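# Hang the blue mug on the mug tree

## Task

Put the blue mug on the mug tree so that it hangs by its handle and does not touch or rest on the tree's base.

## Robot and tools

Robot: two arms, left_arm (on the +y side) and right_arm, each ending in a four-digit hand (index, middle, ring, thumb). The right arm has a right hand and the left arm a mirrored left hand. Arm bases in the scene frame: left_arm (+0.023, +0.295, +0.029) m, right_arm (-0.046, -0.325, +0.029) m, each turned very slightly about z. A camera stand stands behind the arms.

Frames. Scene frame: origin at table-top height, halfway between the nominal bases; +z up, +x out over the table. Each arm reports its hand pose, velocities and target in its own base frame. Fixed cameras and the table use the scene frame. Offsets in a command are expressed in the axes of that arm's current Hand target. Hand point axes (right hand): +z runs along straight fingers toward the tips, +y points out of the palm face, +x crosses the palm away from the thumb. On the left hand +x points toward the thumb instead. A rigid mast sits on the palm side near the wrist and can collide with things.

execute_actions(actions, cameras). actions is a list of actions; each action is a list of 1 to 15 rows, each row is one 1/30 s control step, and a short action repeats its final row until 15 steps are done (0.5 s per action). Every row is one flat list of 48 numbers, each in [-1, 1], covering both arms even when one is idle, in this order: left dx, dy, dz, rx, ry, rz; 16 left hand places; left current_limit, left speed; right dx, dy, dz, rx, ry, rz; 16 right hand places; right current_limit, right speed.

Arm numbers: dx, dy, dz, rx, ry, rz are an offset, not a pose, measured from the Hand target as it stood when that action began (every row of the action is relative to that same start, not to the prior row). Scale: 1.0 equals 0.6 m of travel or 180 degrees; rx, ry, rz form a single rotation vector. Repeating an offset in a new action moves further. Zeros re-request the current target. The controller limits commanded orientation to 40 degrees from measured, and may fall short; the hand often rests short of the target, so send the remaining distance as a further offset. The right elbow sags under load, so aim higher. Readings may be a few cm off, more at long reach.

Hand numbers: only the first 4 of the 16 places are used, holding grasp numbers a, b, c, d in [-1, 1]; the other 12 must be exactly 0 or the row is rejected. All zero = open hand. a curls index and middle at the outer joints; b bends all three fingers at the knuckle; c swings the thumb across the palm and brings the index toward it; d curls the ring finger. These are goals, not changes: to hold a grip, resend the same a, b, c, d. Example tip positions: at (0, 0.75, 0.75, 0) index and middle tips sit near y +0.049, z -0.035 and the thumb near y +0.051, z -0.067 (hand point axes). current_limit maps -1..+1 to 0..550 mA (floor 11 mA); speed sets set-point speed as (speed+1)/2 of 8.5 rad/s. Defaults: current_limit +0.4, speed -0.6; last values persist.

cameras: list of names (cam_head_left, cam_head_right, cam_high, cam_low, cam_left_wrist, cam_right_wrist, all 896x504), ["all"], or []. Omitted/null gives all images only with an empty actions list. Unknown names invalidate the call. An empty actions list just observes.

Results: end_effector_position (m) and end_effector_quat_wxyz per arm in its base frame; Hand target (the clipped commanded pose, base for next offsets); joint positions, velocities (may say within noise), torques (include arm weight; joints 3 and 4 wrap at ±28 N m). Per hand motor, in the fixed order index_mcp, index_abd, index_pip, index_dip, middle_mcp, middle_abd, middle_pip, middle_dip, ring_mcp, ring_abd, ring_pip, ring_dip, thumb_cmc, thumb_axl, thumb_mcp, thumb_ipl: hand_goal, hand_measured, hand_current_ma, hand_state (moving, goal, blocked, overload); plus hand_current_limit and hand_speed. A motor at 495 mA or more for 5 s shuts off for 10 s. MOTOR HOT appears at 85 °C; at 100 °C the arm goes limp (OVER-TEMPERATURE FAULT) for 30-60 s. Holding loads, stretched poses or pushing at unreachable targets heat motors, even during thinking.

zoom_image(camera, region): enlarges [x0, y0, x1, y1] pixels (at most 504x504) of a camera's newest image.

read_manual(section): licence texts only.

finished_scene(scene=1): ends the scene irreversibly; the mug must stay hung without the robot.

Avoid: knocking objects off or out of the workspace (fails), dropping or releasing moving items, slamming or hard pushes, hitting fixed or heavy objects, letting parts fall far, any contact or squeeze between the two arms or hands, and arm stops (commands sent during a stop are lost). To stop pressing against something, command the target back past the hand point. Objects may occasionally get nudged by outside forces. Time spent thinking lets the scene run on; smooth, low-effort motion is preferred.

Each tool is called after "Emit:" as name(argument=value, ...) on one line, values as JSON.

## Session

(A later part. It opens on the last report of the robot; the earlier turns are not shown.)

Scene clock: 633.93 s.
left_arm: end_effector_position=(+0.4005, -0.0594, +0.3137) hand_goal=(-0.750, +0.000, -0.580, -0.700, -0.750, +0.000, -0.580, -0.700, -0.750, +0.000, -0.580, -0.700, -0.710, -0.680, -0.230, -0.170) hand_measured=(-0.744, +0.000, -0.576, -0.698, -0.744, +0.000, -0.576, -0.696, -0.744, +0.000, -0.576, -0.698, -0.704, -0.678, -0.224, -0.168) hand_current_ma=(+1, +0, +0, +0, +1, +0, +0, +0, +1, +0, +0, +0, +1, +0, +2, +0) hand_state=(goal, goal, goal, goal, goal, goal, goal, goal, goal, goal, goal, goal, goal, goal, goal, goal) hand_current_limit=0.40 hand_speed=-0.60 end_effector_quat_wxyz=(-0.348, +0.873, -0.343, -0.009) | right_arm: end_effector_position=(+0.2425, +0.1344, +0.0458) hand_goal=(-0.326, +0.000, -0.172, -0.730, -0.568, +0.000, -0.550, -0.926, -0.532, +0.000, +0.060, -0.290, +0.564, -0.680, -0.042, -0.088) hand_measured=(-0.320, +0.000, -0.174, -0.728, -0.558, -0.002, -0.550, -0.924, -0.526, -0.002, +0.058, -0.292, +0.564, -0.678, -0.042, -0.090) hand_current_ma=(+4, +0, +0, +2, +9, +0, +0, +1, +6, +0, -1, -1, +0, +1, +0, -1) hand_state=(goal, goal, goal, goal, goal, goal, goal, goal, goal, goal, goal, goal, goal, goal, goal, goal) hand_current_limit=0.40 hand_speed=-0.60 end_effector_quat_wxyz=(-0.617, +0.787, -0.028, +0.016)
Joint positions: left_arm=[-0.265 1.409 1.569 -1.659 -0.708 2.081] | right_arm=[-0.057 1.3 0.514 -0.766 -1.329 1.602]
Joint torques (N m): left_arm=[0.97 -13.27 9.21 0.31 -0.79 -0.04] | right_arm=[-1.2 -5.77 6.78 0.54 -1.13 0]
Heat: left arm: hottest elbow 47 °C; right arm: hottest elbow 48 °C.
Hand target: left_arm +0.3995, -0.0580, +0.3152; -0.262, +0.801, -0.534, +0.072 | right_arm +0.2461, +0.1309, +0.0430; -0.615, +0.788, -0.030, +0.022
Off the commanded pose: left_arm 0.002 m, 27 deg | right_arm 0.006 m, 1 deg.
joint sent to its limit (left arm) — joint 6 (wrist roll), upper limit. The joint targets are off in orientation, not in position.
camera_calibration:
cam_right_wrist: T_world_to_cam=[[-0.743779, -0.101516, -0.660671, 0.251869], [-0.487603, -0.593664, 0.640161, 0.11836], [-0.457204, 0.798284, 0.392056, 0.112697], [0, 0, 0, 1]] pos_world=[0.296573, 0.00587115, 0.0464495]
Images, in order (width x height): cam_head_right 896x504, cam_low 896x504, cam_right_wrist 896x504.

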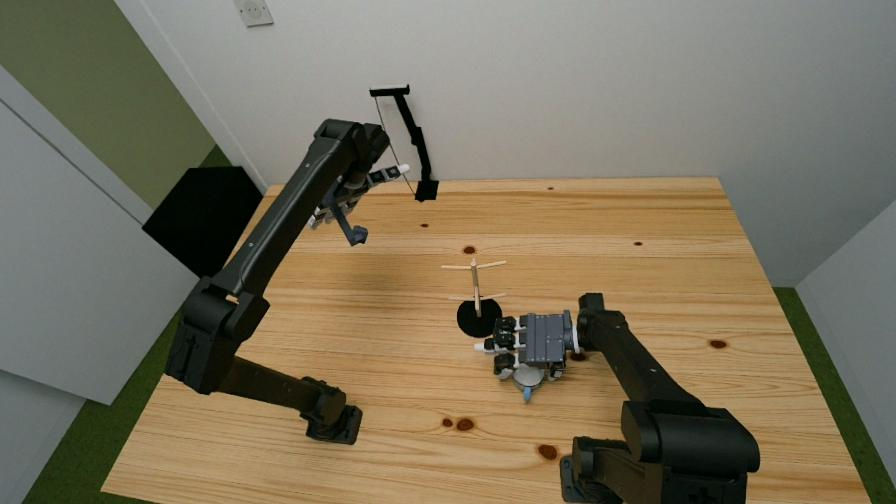

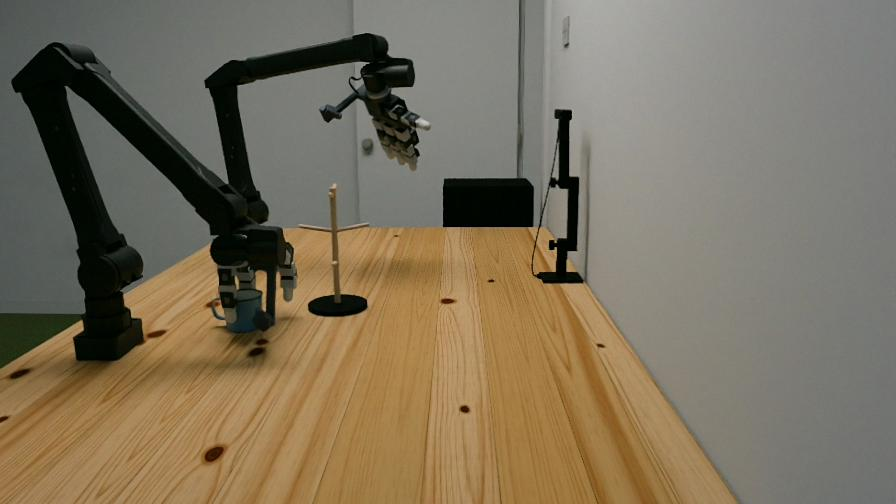

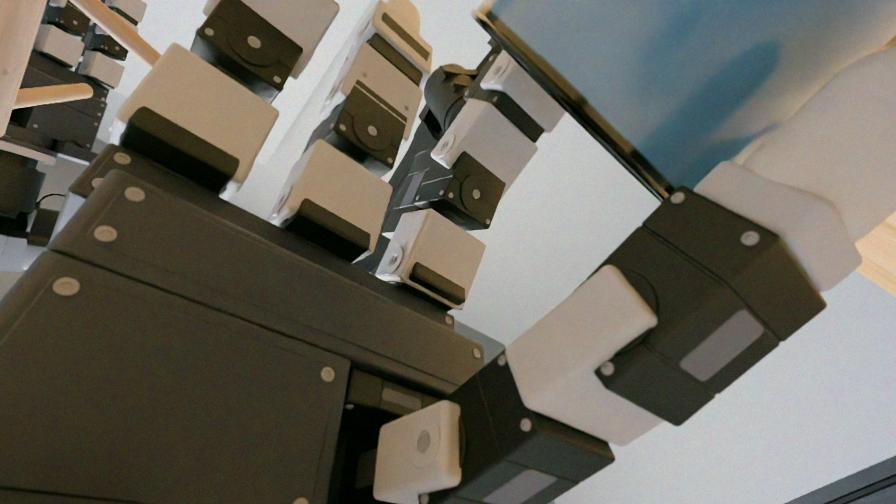

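Emit:
execute_actions(actions=[[[0,0,0,0,0,0,0,0,0,0,0,0,0,0,0,0,0,0,0,0,0,0,0.4,-0.6,0,0,0,0,0,0,0.15,0.22,0.75,0.4,0,0,0,0,0,0,0,0,0,0,0,0,0.2,-0.85]],[[0,0,0,0,0,0,0,0,0,0,0,0,0,0,0,0,0,0,0,0,0,0,0.4,-0.6,0,0,0,0,0,0,0.25,0.27,0.75,0.4,0,0,0,0,0,0,0,0,0,0,0,0,0.2,-0.85]],[[0,0,0,0,0,0,0,0,0,0,0,0,0,0,0,0,0,0,0,0,0,0,0.4,-0.6,0,0,0,0,0,0,0.3,0.3,0.75,0.4,0,0,0,0,0,0,0,0,0,0,0,0,0.2,-0.85]]], cameras=["cam_head_right", "cam_low", "cam_right_wrist"])

Emit:
zoom_image(camera="cam_head_right", region=[450, 290, 610, 420])

Emit:
zoom_image(camera="cam_low", region=[180, 190, 340, 350])

Scene clock: 641.93 s.
left_arm: end_effector_position=(+0.4005, -0.0594, +0.3137) hand_goal=(-0.750, +0.000, -0.580, -0.700, -0.750, +0.000, -0.580, -0.700, -0.750, +0.000, -0.580, -0.700, -0.710, -0.680, -0.230, -0.170) hand_measured=(-0.744, +0.000, -0.576, -0.698, -0.744, +0.000, -0.576, -0.696, -0.744, +0.000, -0.576, -0.698, -0.704, -0.678, -0.224, -0.168) hand_current_ma=(+1, +0, +0, +0, +1, +0, +0, +0, +1, +0, +0, +0, +1, +0, +2, +0) hand_state=(goal, goal, goal, goal, goal, goal, goal, goal, goal, goal, goal, goal, goal, goal, goal, goal) hand_current_limit=0.40 hand_speed=-0.60 end_effector_quat_wxyz=(-0.348, +0.873, -0.343, -0.009) | right_arm: end_effector_position=(+0.2430, +0.1343, +0.0457) hand_goal=(-0.152, +0.000, +0.052, -0.476, -0.230, +0.000, -0.040, -0.490, -0.338, +0.000, +0.060, -0.290, +0.534, -0.680, -0.042, -0.072) hand_measured=(-0.234, +0.000, -0.036, -0.532, -0.226, -0.002, -0.042, -0.492, -0.334, -0.002, +0.058, -0.292, +0.542, -0.678, -0.058, -0.080) hand_current_ma=(-222, +0, -225, -116, +2, +0, -1, -1, +2, +0, -1, -1, +8, +1, -27, -9) hand_state=(blocked, goal, blocked, blocked, goal, goal, goal, goal, goal, goal, goal, goal, goal, goal, goal, goal) hand_current_limit=0.20 hand_speed=-0.85 end_effector_quat_wxyz=(-0.616, +0.787, -0.028, +0.017)
Joint positions: left_arm=[-0.265 1.409 1.569 -1.659 -0.708 2.081] | right_arm=[-0.057 1.3 0.514 -0.764 -1.329 1.602]
Joint torques (N m): left_arm=[0.97 -13.33 9.21 0.29 -0.79 -0.04] | right_arm=[-0.85 -5.6 6.82 0.54 -1.02 0.03]
Heat: left arm: hottest elbow 47 °C; right arm: hottest elbow 47 °C.
Hand target: left_arm +0.3995, -0.0580, +0.3152; -0.262, +0.801, -0.534, +0.072 | right_arm +0.2461, +0.1308, +0.0430; -0.614, +0.788, -0.030, +0.022
Off the commanded pose: left_arm 0.002 m, 27 deg | right_arm 0.005 m, 1 deg.
joint sent to its limit (left arm) — joint 6 (wrist roll), upper limit. The joint targets are off in orientation, not in position.
camera_calibration:
cam_right_wrist: T_world_to_cam=[[-0.742039, -0.101818, -0.662579, 0.251954], [-0.489305, -0.593339, 0.639163, 0.11914], [-0.458212, 0.798487, 0.390461, 0.113305], [0, 0, 0, 1]] pos_world=[0.297173, 0.0058711, 0.0465479]
Images, in order (width x height): cam_head_right 896x504, cam_low 896x504, cam_right_wrist 896x504.

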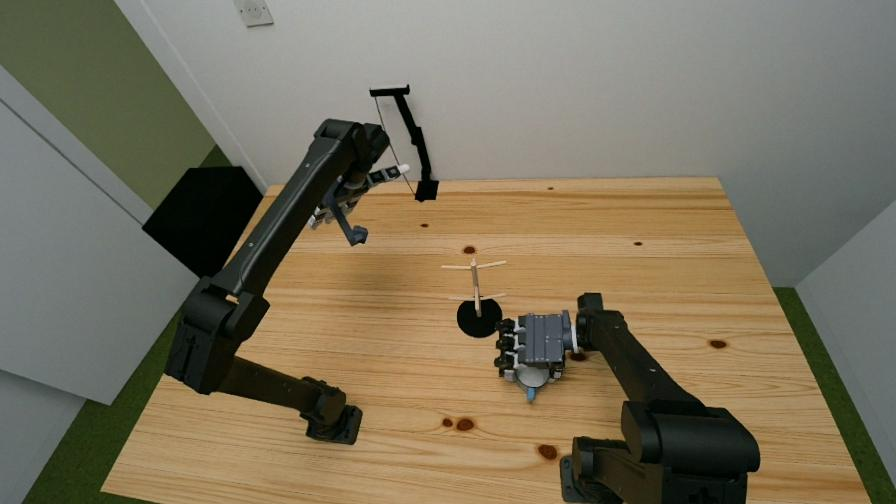

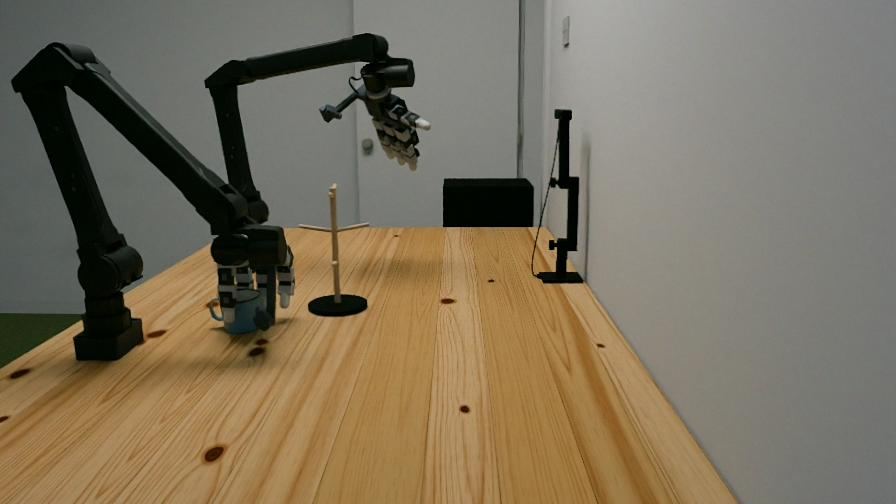

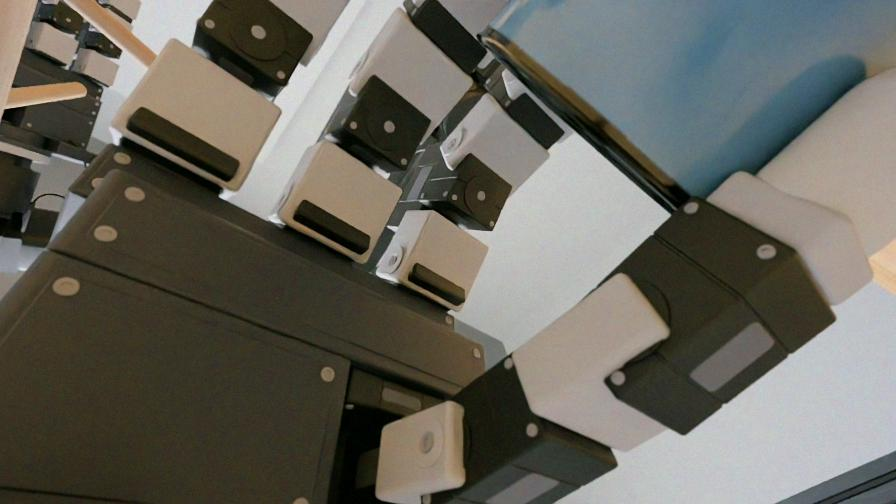

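Scaled by 3.150 from the camera's 896x504 image, which has a finer 1280x720 frame.

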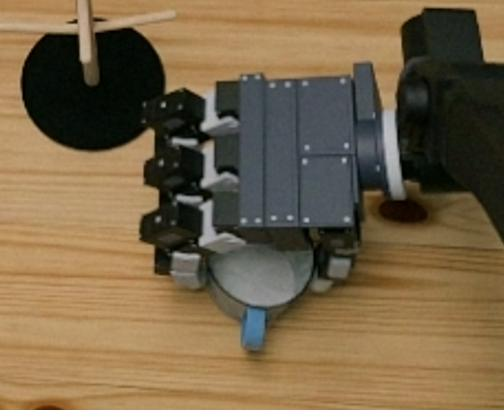

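Scaled by 3.150 from the camera's 896x504 image, which has a finer 1280x720 frame.

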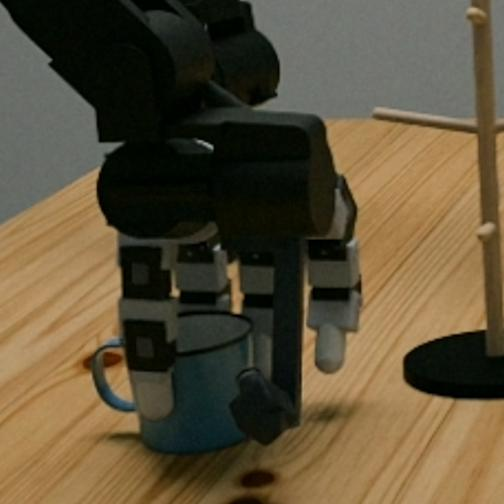

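Emit:
execute_actions(actions=[[[0,0,0,0,0,0,0,0,0,0,0,0,0,0,0,0,0,0,0,0,0,0,0.4,-0.6,0,0,0,0,0,0,0.36,0.33,0.75,0.4,0,0,0,0,0,0,0,0,0,0,0,0,0.4,-0.85]],[[0,0,0,0,0,0,0,0,0,0,0,0,0,0,0,0,0,0,0,0,0,0,0.4,-0.6,0,0,0,0,0,0,0.42,0.36,0.75,0.4,0,0,0,0,0,0,0,0,0,0,0,0,0.5,-0.85]]], cameras=["cam_head_right", "cam_low"])

Emit:
zoom_image(camera="cam_head_right", region=[450, 290, 610, 420])

Emit:
zoom_image(camera="cam_low", region=[180, 190, 340, 350])

Scene clock: 658.63 s.
left_arm: end_effector_position=(+0.4005, -0.0594, +0.3137) hand_goal=(-0.750, +0.000, -0.580, -0.700, -0.750, +0.000, -0.580, -0.700, -0.750, +0.000, -0.580, -0.700, -0.710, -0.680, -0.230, -0.170) hand_measured=(-0.744, +0.000, -0.576, -0.698, -0.744, +0.000, -0.576, -0.696, -0.744, +0.000, -0.576, -0.698, -0.704, -0.678, -0.224, -0.168) hand_current_ma=(+1, +0, +0, +0, +1, +0, +0, +0, +1, +0, +0, +0, +1, +0, +2, +0) hand_state=(goal, goal, goal, goal, goal, goal, goal, goal, goal, goal, goal, goal, goal, goal, goal, goal) hand_current_limit=0.40 hand_speed=-0.60 end_effector_quat_wxyz=(-0.348, +0.873, -0.343, -0.009) | right_arm: end_effector_position=(+0.2431, +0.1341, +0.0454) hand_goal=(-0.084, +0.000, +0.142, -0.374, -0.096, +0.000, +0.164, -0.316, -0.260, +0.000, +0.060, -0.290, +0.522, -0.680, -0.042, -0.066) hand_measured=(-0.230, +0.002, +0.004, -0.460, -0.188, +0.008, +0.070, -0.364, -0.256, -0.002, +0.058, -0.292, +0.502, -0.678, -0.098, -0.082) hand_current_ma=(-413, +1, -413, -219, -266, +5, -249, -96, +2, +0, -1, -1, -25, +1, -171, -29) hand_state=(blocked, goal, blocked, blocked, blocked, goal, blocked, blocked, goal, goal, goal, goal, goal, goal, blocked, goal) hand_current_limit=0.50 hand_speed=-0.85 end_effector_quat_wxyz=(-0.616, +0.787, -0.028, +0.017)
Joint positions: left_arm=[-0.265 1.409 1.569 -1.659 -0.708 2.081] | right_arm=[-0.057 1.3 0.514 -0.763 -1.328 1.602]
Joint torques (N m): left_arm=[0.97 -13.33 9.22 0.28 -0.79 -0.04] | right_arm=[-1.03 -5.95 6.68 0.54 -1.13 0.02]
Heat: left arm: hottest elbow 47 °C; right arm: hottest elbow 47 °C.
Hand target: left_arm +0.3995, -0.0580, +0.3152; -0.262, +0.801, -0.534, +0.072 | right_arm +0.2461, +0.1308, +0.0430; -0.615, +0.788, -0.030, +0.022
Off the commanded pose: left_arm 0.002 m, 27 deg | right_arm 0.005 m, 1 deg.
joint sent to its limit (left arm) — joint 6 (wrist roll), upper limit. The joint targets are off in orientation, not in position.
Images, in order (width x height): cam_head_right 896x504, cam_low 896x504.

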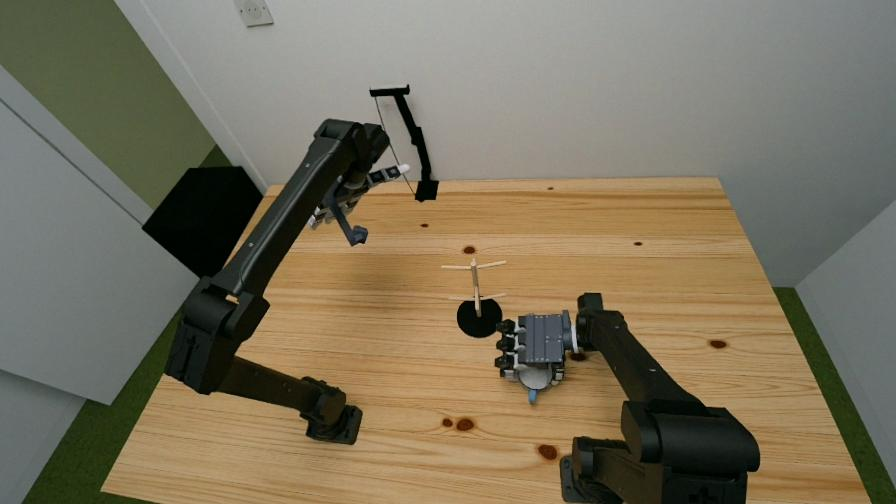

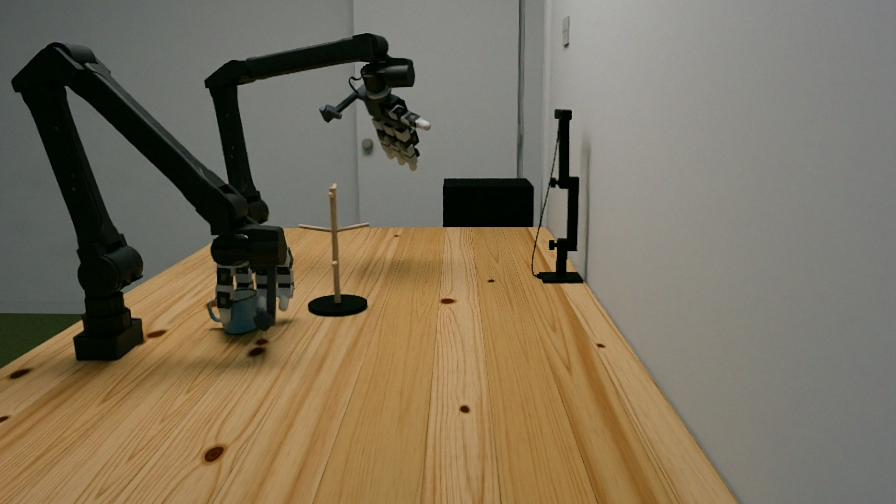

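Scaled by 3.150 from the camera's 896x504 image, which has a finer 1280x720 frame.

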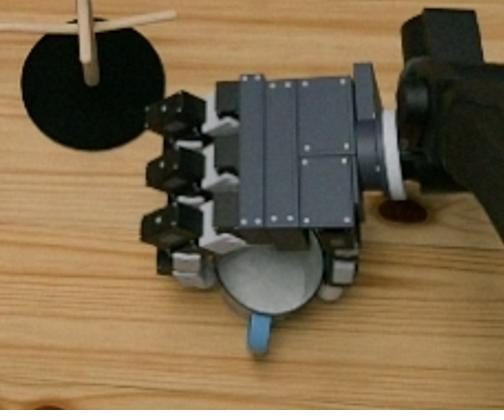

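Scaled by 3.150 from the camera's 896x504 image, which has a finer 1280x720 frame.

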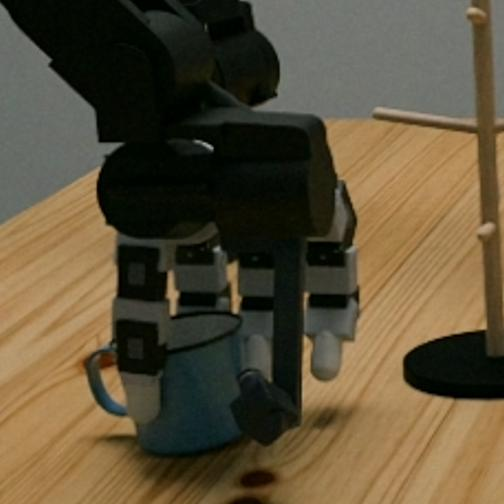

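Emit:
execute_actions(actions=[[[0,0,0,0,0,0,0,0,0,0,0,0,0,0,0,0,0,0,0,0,0,0,0.4,-0.6,-0.0002,-0.04,-0.01,0,0,0,0.42,0.36,0.75,0.4,0,0,0,0,0,0,0,0,0,0,0,0,0.5,-0.85]],[[0,0,0,0,0,0,0,0,0,0,0,0,0,0,0,0,0,0,0,0,0,0,0.4,-0.6,-0.0002,-0.06,-0.015,0,0,0,0.42,0.36,0.75,0.4,0,0,0,0,0,0,0,0,0,0,0,0,0.5,-0.85]]], cameras=["cam_head_right", "cam_low"])

Emit:
zoom_image(camera="cam_low", region=[180, 190, 340, 350])

Scene clock: 690.43 s.
left_arm: end_effector_position=(+0.4005, -0.0594, +0.3137) hand_goal=(-0.750, +0.000, -0.580, -0.700, -0.750, +0.000, -0.580, -0.700, -0.750, +0.000, -0.580, -0.700, -0.710, -0.680, -0.230, -0.170) hand_measured=(-0.744, +0.000, -0.576, -0.698, -0.744, +0.000, -0.576, -0.696, -0.744, +0.000, -0.576, -0.698, -0.704, -0.678, -0.224, -0.168) hand_current_ma=(+1, +0, +0, +0, +1, +0, +0, +0, +1, +0, +0, +0, +1, +0, +2, +0) hand_state=(goal, goal, goal, goal, goal, goal, goal, goal, goal, goal, goal, goal, goal, goal, goal, goal) hand_current_limit=0.40 hand_speed=-0.60 end_effector_quat_wxyz=(-0.348, +0.873, -0.343, -0.009) | right_arm: end_effector_position=(+0.2264, +0.1350, +0.0888) hand_goal=(-0.084, +0.000, +0.142, -0.374, -0.096, +0.000, +0.164, -0.316, -0.260, +0.000, +0.060, -0.290, +0.522, -0.680, -0.042, -0.066) hand_measured=(-0.230, +0.004, +0.004, -0.460, -0.188, +0.008, +0.070, -0.364, -0.256, -0.002, +0.058, -0.292, +0.502, -0.678, -0.098, -0.082) hand_current_ma=(-412, +2, -413, -219, -266, +5, -248, -96, +2, +0, -1, -1, -25, +1, -172, -29) hand_state=(blocked, goal, blocked, blocked, blocked, goal, blocked, blocked, goal, goal, goal, goal, goal, goal, blocked, goal) hand_current_limit=0.50 hand_speed=-0.85 end_effector_quat_wxyz=(-0.615, +0.787, -0.040, +0.004)
Joint positions: left_arm=[-0.265 1.409 1.569 -1.659 -0.708 2.081] | right_arm=[-0.057 1.155 0.547 -0.96 -1.326 1.618]
Joint torques (N m): left_arm=[0.97 -13.33 9.21 0.28 -0.79 -0.04] | right_arm=[-0.5 -5.19 12.08 -0.36 -1.12 0.05]
Heat: left arm: hottest elbow 47 °C; right arm: hottest elbow 46 °C.
Hand target: left_arm +0.3995, -0.0580, +0.3152; -0.262, +0.801, -0.534, +0.072 | right_arm +0.2459, +0.1309, +0.1048; -0.614, +0.788, -0.030, +0.022
Off the commanded pose: left_arm 0.002 m, 27 deg | right_arm 0.026 m, 2 deg.
joint sent to its limit (left arm) — joint 6 (wrist roll), upper limit. The joint targets are off in orientation, not in position.
Images, in order (width x height): cam_head_right 896x504, cam_low 896x504.

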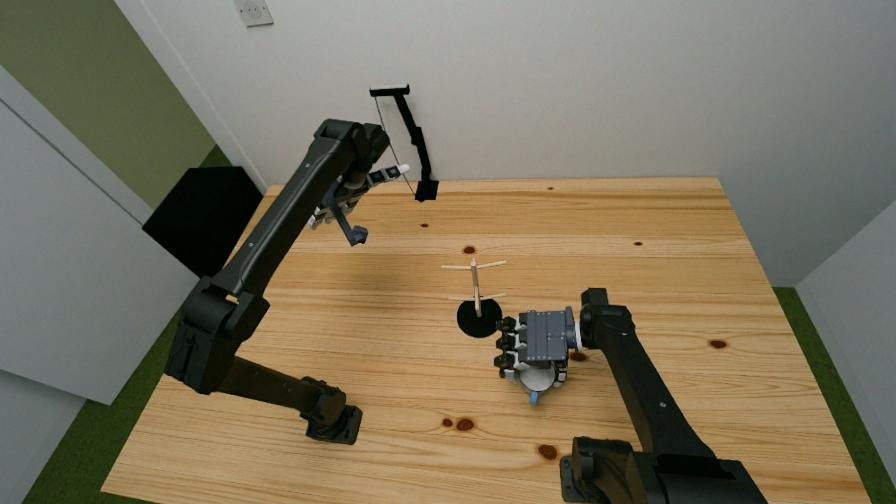

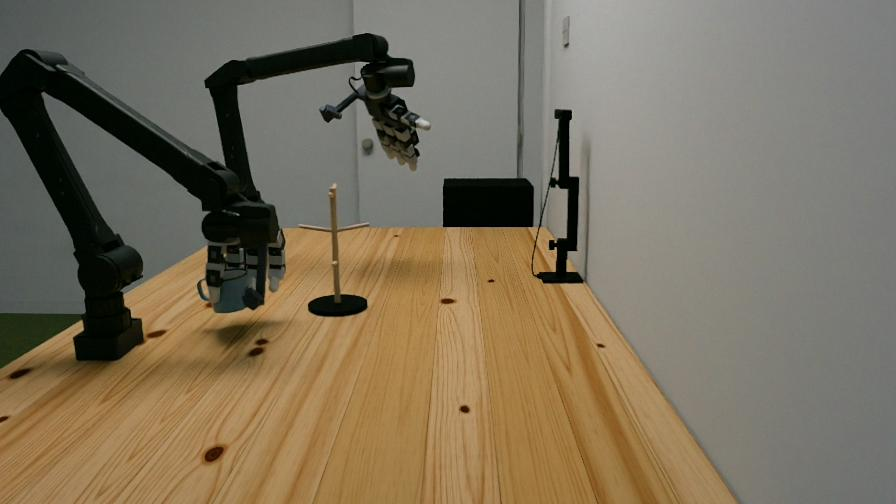

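Scaled by 3.150 from the camera's 896x504 image, which has a finer 1280x720 frame.

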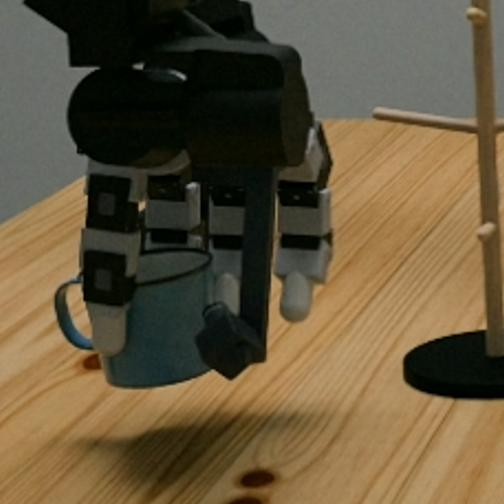

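Emit:
execute_actions(actions=[[[0,0,0,0,0,0,0,0,0,0,0,0,0,0,0,0,0,0,0,0,0,0,0.4,-0.6,-0.0037,-0.0837,-0.0437,0.0001,0.0162,0.0041,0.42,0.36,0.75,0.4,0,0,0,0,0,0,0,0,0,0,0,0,0.5,-0.85]],[[0,0,0,0,0,0,0,0,0,0,0,0,0,0,0,0,0,0,0,0,0,0,0.4,-0.6,-0.0037,-0.0837,-0.0437,0.0001,0.0162,0.0041,0.42,0.36,0.75,0.4,0,0,0,0,0,0,0,0,0,0,0,0,0.5,-0.85]],[[0,0,0,0,0,0,0,0,0,0,0,0,0,0,0,0,0,0,0,0,0,0,0.4,-0.6,0.1001,-0.0326,-0.0002,0,0,0,0.42,0.36,0.75,0.4,0,0,0,0,0,0,0,0,0,0,0,0,0.5,-0.85]],[[0,0,0,0,0,0,0,0,0,0,0,0,0,0,0,0,0,0,0,0,0,0,0.4,-0.6,0.1001,-0.0326,-0.0002,0,0,0,0.42,0.36,0.75,0.4,0,0,0,0,0,0,0,0,0,0,0,0,0.5,-0.85]]], cameras=["cam_head_right", "cam_low", "cam_high"])

Scene clock: 726.37 s.
left_arm: end_effector_position=(+0.4005, -0.0594, +0.3137) hand_goal=(-0.750, +0.000, -0.580, -0.700, -0.750, +0.000, -0.580, -0.700, -0.750, +0.000, -0.580, -0.700, -0.710, -0.680, -0.230, -0.170) hand_measured=(-0.744, +0.000, -0.576, -0.698, -0.744, +0.000, -0.576, -0.696, -0.744, +0.000, -0.576, -0.698, -0.704, -0.678, -0.224, -0.168) hand_current_ma=(+1, +0, +0, +0, +1, +0, +0, +0, +1, +0, +0, +0, +1, +0, +2, +0) hand_state=(goal, goal, goal, goal, goal, goal, goal, goal, goal, goal, goal, goal, goal, goal, goal, goal) hand_current_limit=0.40 hand_speed=-0.60 end_effector_quat_wxyz=(-0.348, +0.873, -0.343, -0.009) | right_arm: end_effector_position=(+0.3439, +0.0906, +0.2316) hand_goal=(-0.084, +0.000, +0.142, -0.374, -0.096, +0.000, +0.164, -0.316, -0.260, +0.000, +0.060, -0.290, +0.522, -0.680, -0.042, -0.066) hand_measured=(-0.230, +0.004, +0.008, -0.460, -0.188, +0.010, +0.078, -0.360, -0.256, -0.002, +0.058, -0.292, +0.500, -0.678, -0.100, -0.082) hand_current_ma=(-413, +2, -413, -219, -266, +8, -218, -83, +3, +0, -1, -1, -32, +1, -177, -30) hand_state=(blocked, goal, blocked, blocked, blocked, goal, blocked, blocked, goal, goal, goal, goal, blocked, goal, blocked, goal) hand_current_limit=0.50 hand_speed=-0.85 end_effector_quat_wxyz=(-0.612, +0.785, -0.083, +0.044)
Joint positions: left_arm=[-0.265 1.409 1.569 -1.659 -0.708 2.081] | right_arm=[-0.169 1.265 1.048 -1.32 -1.32 1.64]
Joint torques (N m): left_arm=[1.03 -13.33 9.21 0.28 -0.79 -0.04] | right_arm=[1.32 -8.12 14.52 -0.01 -1.39 0.33]
Heat: left arm: hottest elbow 47 °C; right arm: hottest elbow 48 °C.
Hand target: left_arm +0.3995, -0.0580, +0.3152; -0.262, +0.801, -0.534, +0.072 | right_arm +0.3589, +0.0926, +0.2528; -0.613, +0.785, -0.072, +0.055
Off the commanded pose: left_arm 0.002 m, 27 deg | right_arm 0.026 m, 2 deg.
joint sent to its limit (left arm) — joint 6 (wrist roll), upper limit. The joint targets are off in orientation, not in position.
Images, in order (width x height): cam_head_right 896x504, cam_high 896x504, cam_low 896x504.

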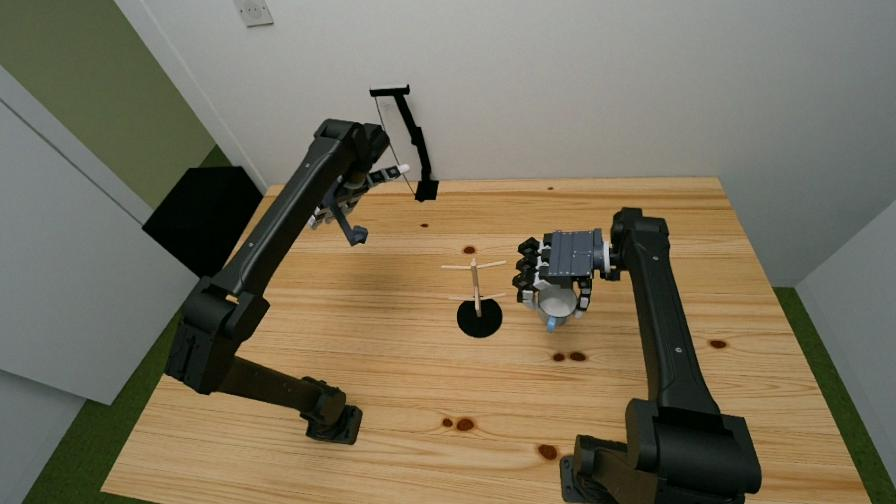

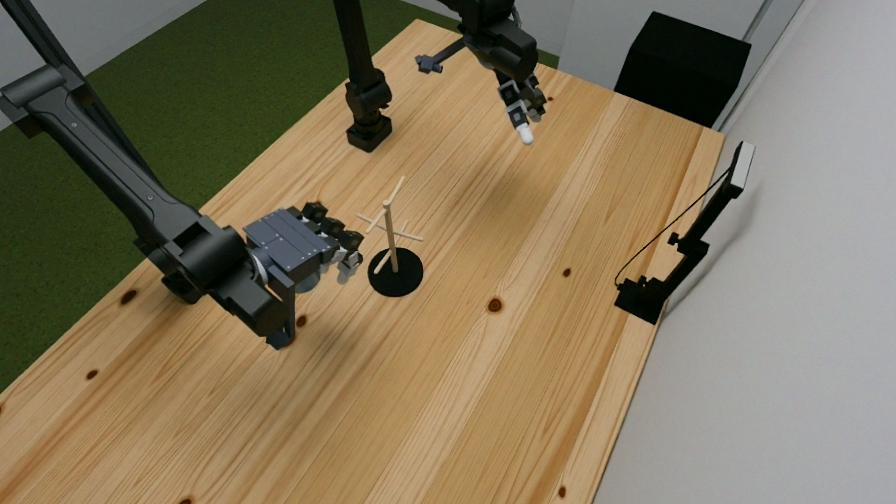

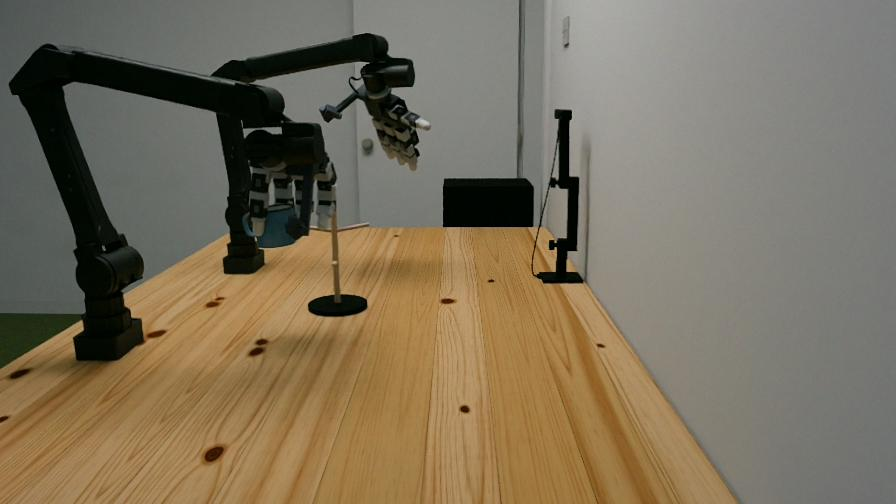

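Emit:
execute_actions(actions=[[[0,0,0,0,0,0,0,0,0,0,0,0,0,0,0,0,0,0,0,0,0,0,0.4,-0.6,0.1025,-0.0342,-0.0194,0,0,0,0.42,0.36,0.75,0.4,0,0,0,0,0,0,0,0,0,0,0,0,0.5,-0.85]],[[0,0,0,0,0,0,0,0,0,0,0,0,0,0,0,0,0,0,0,0,0,0,0.4,-0.6,0.1025,-0.0342,0.0006,0,0,0,0.42,0.36,0.75,0.4,0,0,0,0,0,0,0,0,0,0,0,0,0.5,-0.85]]], cameras=["cam_head_right", "cam_low", "cam_high", "cam_head_left"])

Emit:
zoom_image(camera="cam_head_right", region=[430, 200, 610, 330])

Emit:
zoom_image(camera="cam_low", region=[270, 100, 430, 260])

Emit:
zoom_image(camera="cam_high", region=[260, 150, 440, 310])

Emit:
zoom_image(camera="cam_head_left", region=[430, 200, 610, 330])

Scene clock: 735.73 s.
left_arm: end_effector_position=(+0.4005, -0.0594, +0.3137) hand_goal=(-0.750, +0.000, -0.580, -0.700, -0.750, +0.000, -0.580, -0.700, -0.750, +0.000, -0.580, -0.700, -0.710, -0.680, -0.230, -0.170) hand_measured=(-0.744, +0.000, -0.576, -0.698, -0.744, +0.000, -0.576, -0.696, -0.744, +0.000, -0.576, -0.698, -0.704, -0.678, -0.224, -0.168) hand_current_ma=(+1, +0, +0, +0, +1, +0, +0, +0, +1, +0, +0, +0, +1, +0, +2, +0) hand_state=(goal, goal, goal, goal, goal, goal, goal, goal, goal, goal, goal, goal, goal, goal, goal, goal) hand_current_limit=0.40 hand_speed=-0.60 end_effector_quat_wxyz=(-0.348, +0.873, -0.343, -0.009) | right_arm: end_effector_position=(+0.4676, +0.0688, +0.2736) hand_goal=(-0.084, +0.000, +0.142, -0.374, -0.096, +0.000, +0.164, -0.316, -0.260, +0.000, +0.060, -0.290, +0.522, -0.680, -0.042, -0.066) hand_measured=(-0.230, +0.004, +0.008, -0.460, -0.188, +0.012, +0.080, -0.360, -0.256, -0.002, +0.058, -0.292, +0.498, -0.678, -0.100, -0.082) hand_current_ma=(-412, +2, -412, -219, -266, +9, -212, -80, +3, +0, -1, -1, -33, +1, -177, -30) hand_state=(blocked, goal, blocked, blocked, blocked, goal, blocked, blocked, goal, goal, goal, goal, blocked, goal, blocked, goal) hand_current_limit=0.50 hand_speed=-0.85 end_effector_quat_wxyz=(-0.612, +0.785, -0.087, +0.043)
Joint positions: left_arm=[-0.265 1.409 1.569 -1.659 -0.708 2.081] | right_arm=[-0.171 1.573 1.476 -1.434 -1.32 1.652]
Joint torques (N m): left_arm=[1.03 -13.33 9.21 0.29 -0.79 -0.04] | right_arm=[0.79 -13.04 14.72 -0.46 -1.36 0.12]
Heat: left arm: hottest elbow 47 °C; right arm: hottest elbow 52 °C.
Hand target: left_arm +0.3995, -0.0580, +0.3152; -0.262, +0.801, -0.534, +0.072 | right_arm +0.4800, +0.0696, +0.2950; -0.613, +0.785, -0.072, +0.055
Off the commanded pose: left_arm 0.002 m, 27 deg | right_arm 0.025 m, 2 deg.
joint sent to its limit (left arm) — joint 6 (wrist roll), upper limit. The joint targets are off in orientation, not in position.
Images, in order (width x height): cam_head_left 896x504, cam_head_right 896x504, cam_high 896x504, cam_low 896x504.

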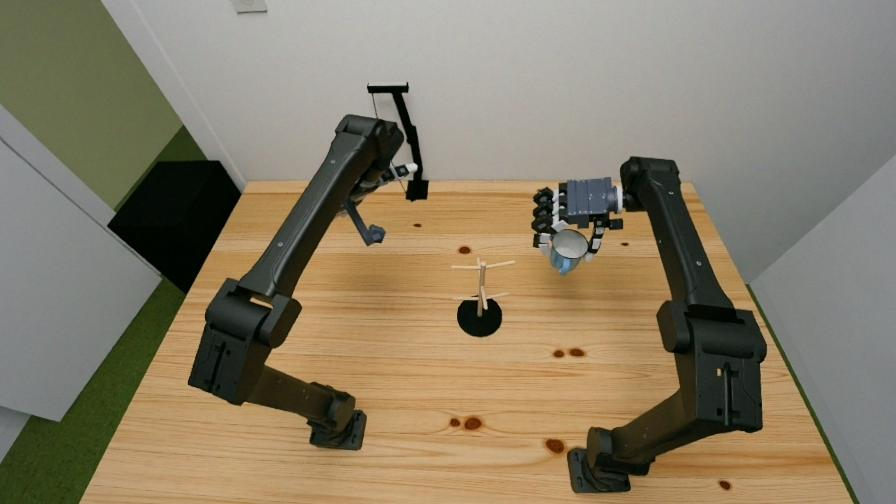

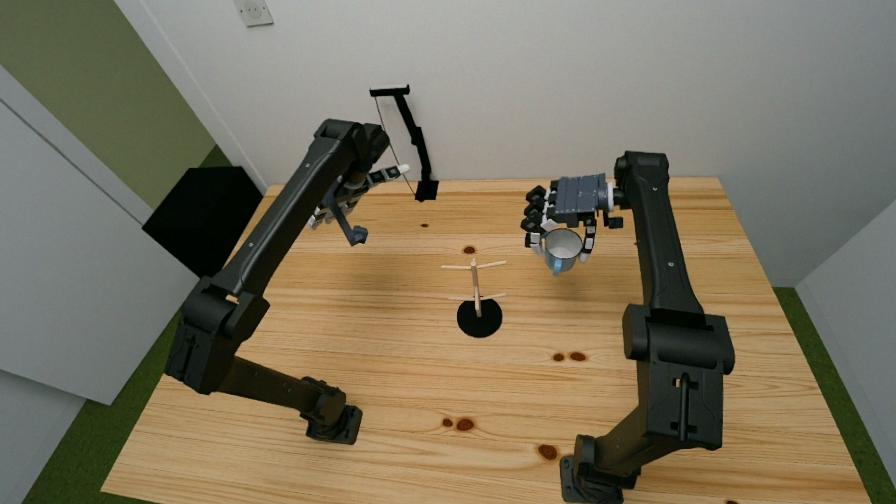

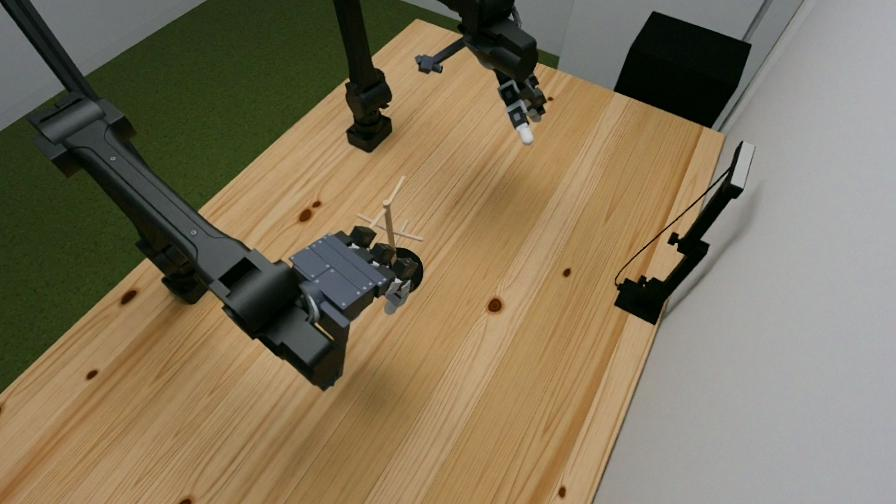

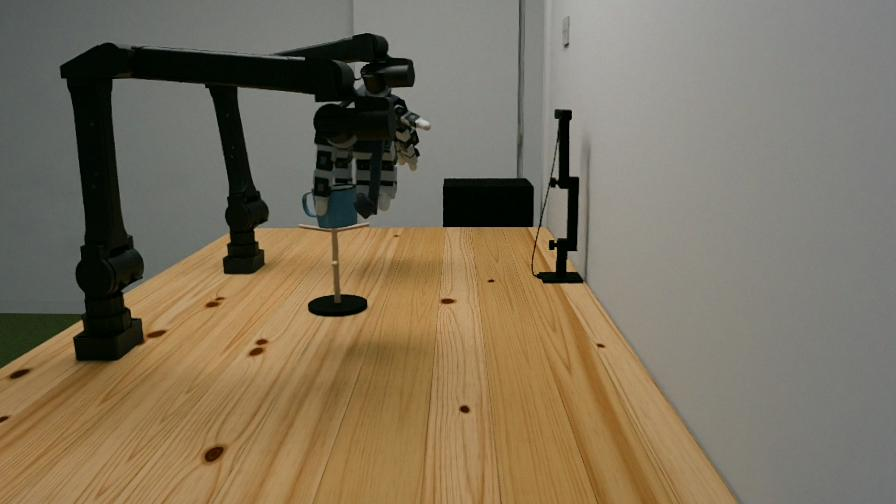

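Scaled by 2.800 from the camera's 896x504 image, which has a finer 1280x720 frame.

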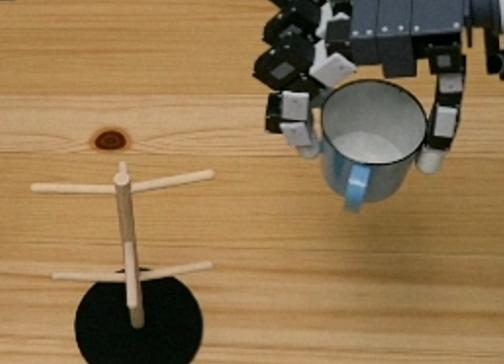

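Scaled by 3.150 from the camera's 896x504 image, which has a finer 1280x720 frame.

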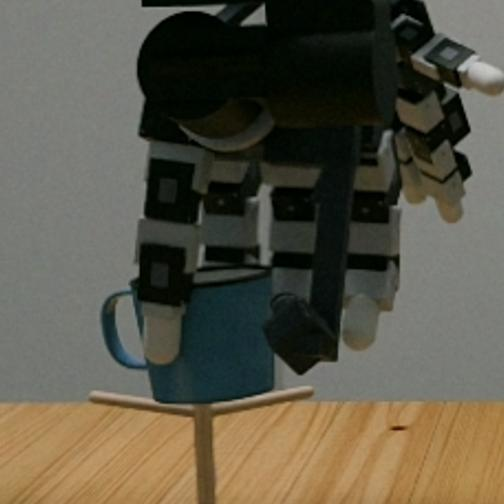

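Scaled by 2.800 from the camera's 896x504 image, which has a finer 1280x720 frame.

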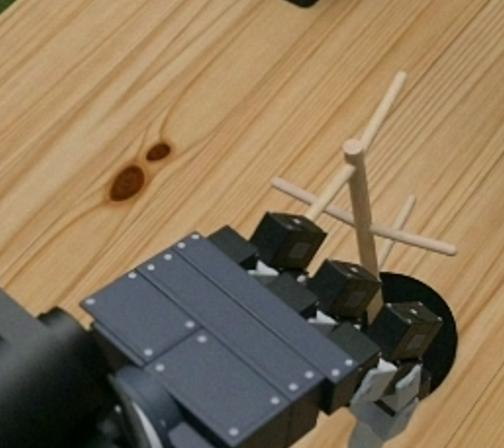

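Scaled by 2.800 from the camera's 896x504 image, which has a finer 1280x720 frame.

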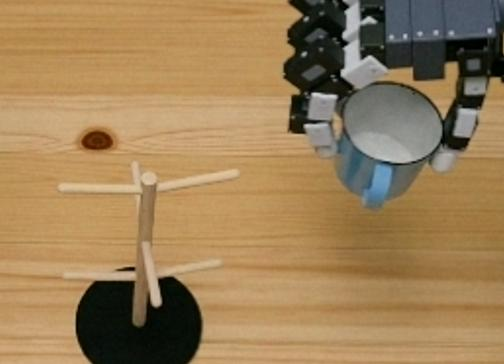

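Emit:
execute_actions(actions=[[[0,0,0,0,0,0,0,0,0,0,0,0,0,0,0,0,0,0,0,0,0,0,0.4,-0.6,-0.0048,-0.0155,0.039,-0.0001,-0.0288,-0.0072,0.42,0.36,0.75,0.4,0,0,0,0,0,0,0,0,0,0,0,0,0.5,-0.85]],[[0,0,0,0,0,0,0,0,0,0,0,0,0,0,0,0,0,0,0,0,0,0,0.4,-0.6,-0.0008,-0.0155,0.0392,-0.0001,-0.0288,-0.0072,0.42,0.36,0.75,0.4,0,0,0,0,0,0,0,0,0,0,0,0,0.5,-0.85]],[[0,0,0,0,0,0,0,0,0,0,0,0,0,0,0,0,0,0,0,0,0,0,0.4,-0.6,0.003,-0.0155,0.0392,-0.0001,-0.0288,-0.0072,0.42,0.36,0.75,0.4,0,0,0,0,0,0,0,0,0,0,0,0,0.5,-0.85]]], cameras=["cam_head_right", "cam_low", "cam_high", "cam_head_left"])

Emit:
zoom_image(camera="cam_head_right", region=[440, 200, 590, 310])

Emit:
zoom_image(camera="cam_low", region=[270, 120, 410, 260])

Emit:
zoom_image(camera="cam_head_left", region=[440, 200, 590, 310])

Scene clock: 779.93 s.
left_arm: end_effector_position=(+0.4005, -0.0594, +0.3137) hand_goal=(-0.750, +0.000, -0.580, -0.700, -0.750, +0.000, -0.580, -0.700, -0.750, +0.000, -0.580, -0.700, -0.710, -0.680, -0.230, -0.170) hand_measured=(-0.744, +0.000, -0.576, -0.698, -0.744, +0.000, -0.576, -0.696, -0.744, +0.000, -0.576, -0.698, -0.704, -0.678, -0.224, -0.168) hand_current_ma=(+1, +0, +0, +0, +1, +0, +0, +0, +1, +0, +0, +0, +1, +0, +2, +0) hand_state=(goal, goal, goal, goal, goal, goal, goal, goal, goal, goal, goal, goal, goal, goal, goal, goal) hand_current_limit=0.40 hand_speed=-0.60 end_effector_quat_wxyz=(-0.348, +0.873, -0.343, -0.009) | right_arm: end_effector_position=(+0.4735, +0.1433, +0.2867) hand_goal=(-0.084, +0.000, +0.142, -0.374, -0.096, +0.000, +0.164, -0.316, -0.260, +0.000, +0.060, -0.290, +0.522, -0.680, -0.042, -0.066) hand_measured=(-0.230, +0.004, +0.008, -0.460, -0.188, +0.012, +0.080, -0.360, -0.256, -0.002, +0.058, -0.292, +0.498, -0.678, -0.100, -0.082) hand_current_ma=(-413, +2, -412, -219, -266, +9, -211, -80, +3, +0, -1, -1, -33, +1, -177, -30) hand_state=(blocked, goal, blocked, blocked, blocked, goal, blocked, blocked, goal, goal, goal, goal, blocked, goal, blocked, goal) hand_current_limit=0.50 hand_speed=-0.85 end_effector_quat_wxyz=(-0.609, +0.793, +0.002, -0.020)
Joint positions: left_arm=[-0.265 1.409 1.569 -1.659 -0.708 2.081] | right_arm=[-0.003 1.686 1.652 -1.679 -1.308 1.454]
Joint torques (N m): left_arm=[0.97 -13.33 9.21 0.28 -0.79 -0.04] | right_arm=[0.62 -14.8 14.43 -0.54 -1.09 0.03]
Heat: left arm: hottest elbow 47 °C; right arm: hottest elbow 58 °C.
Hand target: left_arm +0.3995, -0.0580, +0.3152; -0.262, +0.801, -0.534, +0.072 | right_arm +0.4850, +0.1446, +0.3049; -0.614, +0.788, +0.038, -0.031
Off the commanded pose: left_arm 0.002 m, 27 deg | right_arm 0.022 m, 4 deg.
joint sent to its limit (left arm) — joint 6 (wrist roll), upper limit. The joint targets are off in orientation, not in position.
joint sent to its limit (right arm) — joint 4 (wrist pitch), lower limit. The joint targets are off in orientation, not in position.
Images, in order (width x height): cam_head_left 896x504, cam_head_right 896x504, cam_high 896x504, cam_low 896x504.

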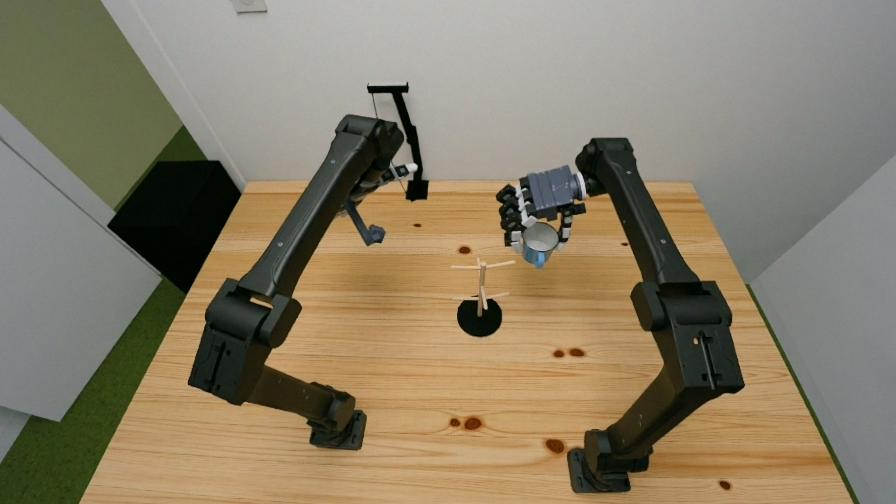

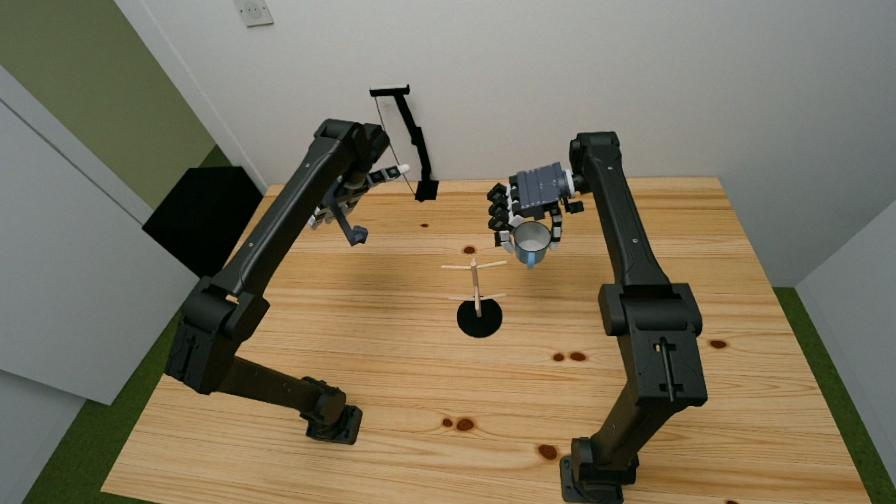

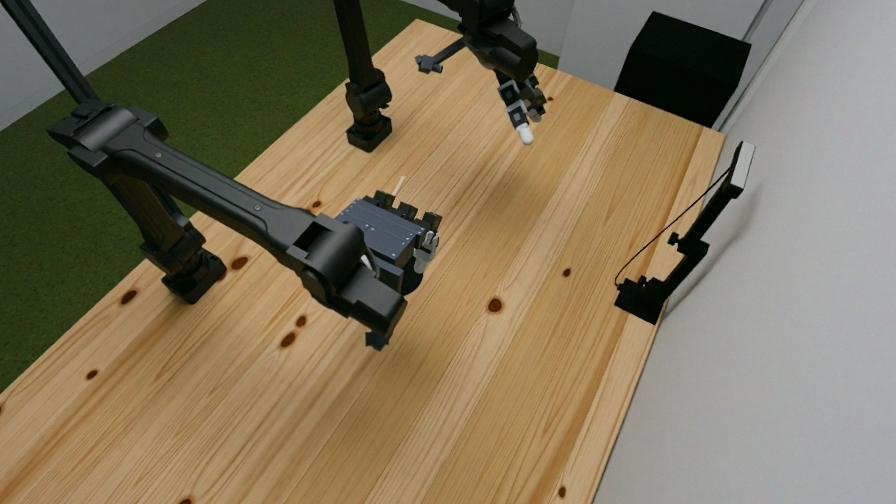

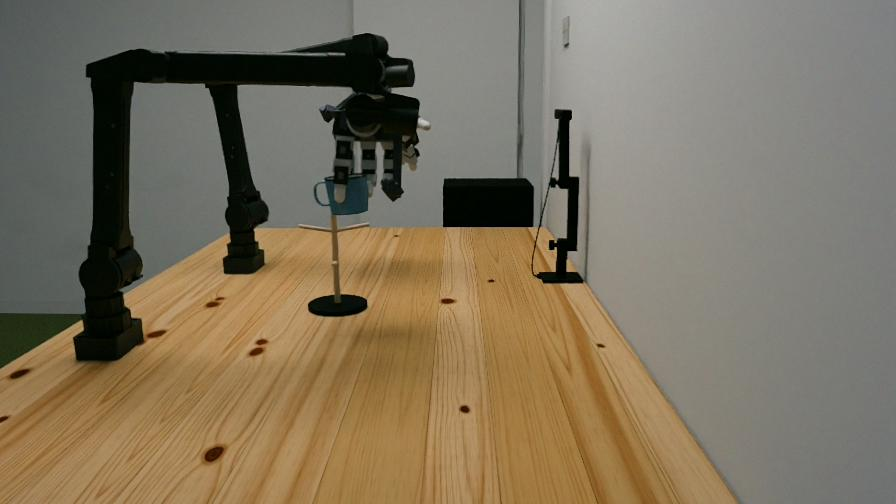

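Scaled by 3.360 from the camera's 896x504 image, which has a finer 1280x720 frame.

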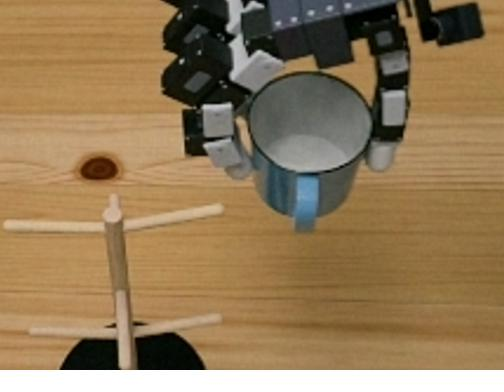

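Scaled by 3.600 from the camera's 896x504 image, which has a finer 1280x720 frame.

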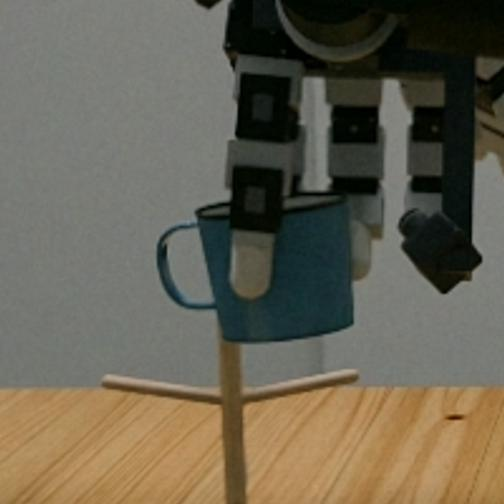

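Scaled by 3.360 from the camera's 896x504 image, which has a finer 1280x720 frame.

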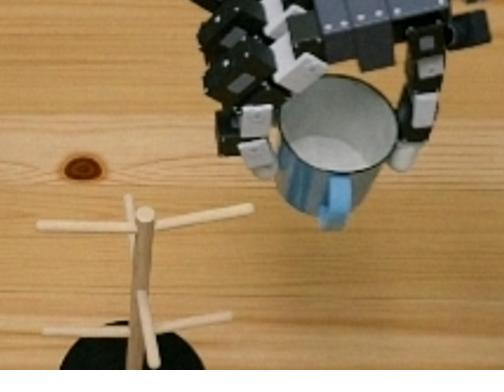

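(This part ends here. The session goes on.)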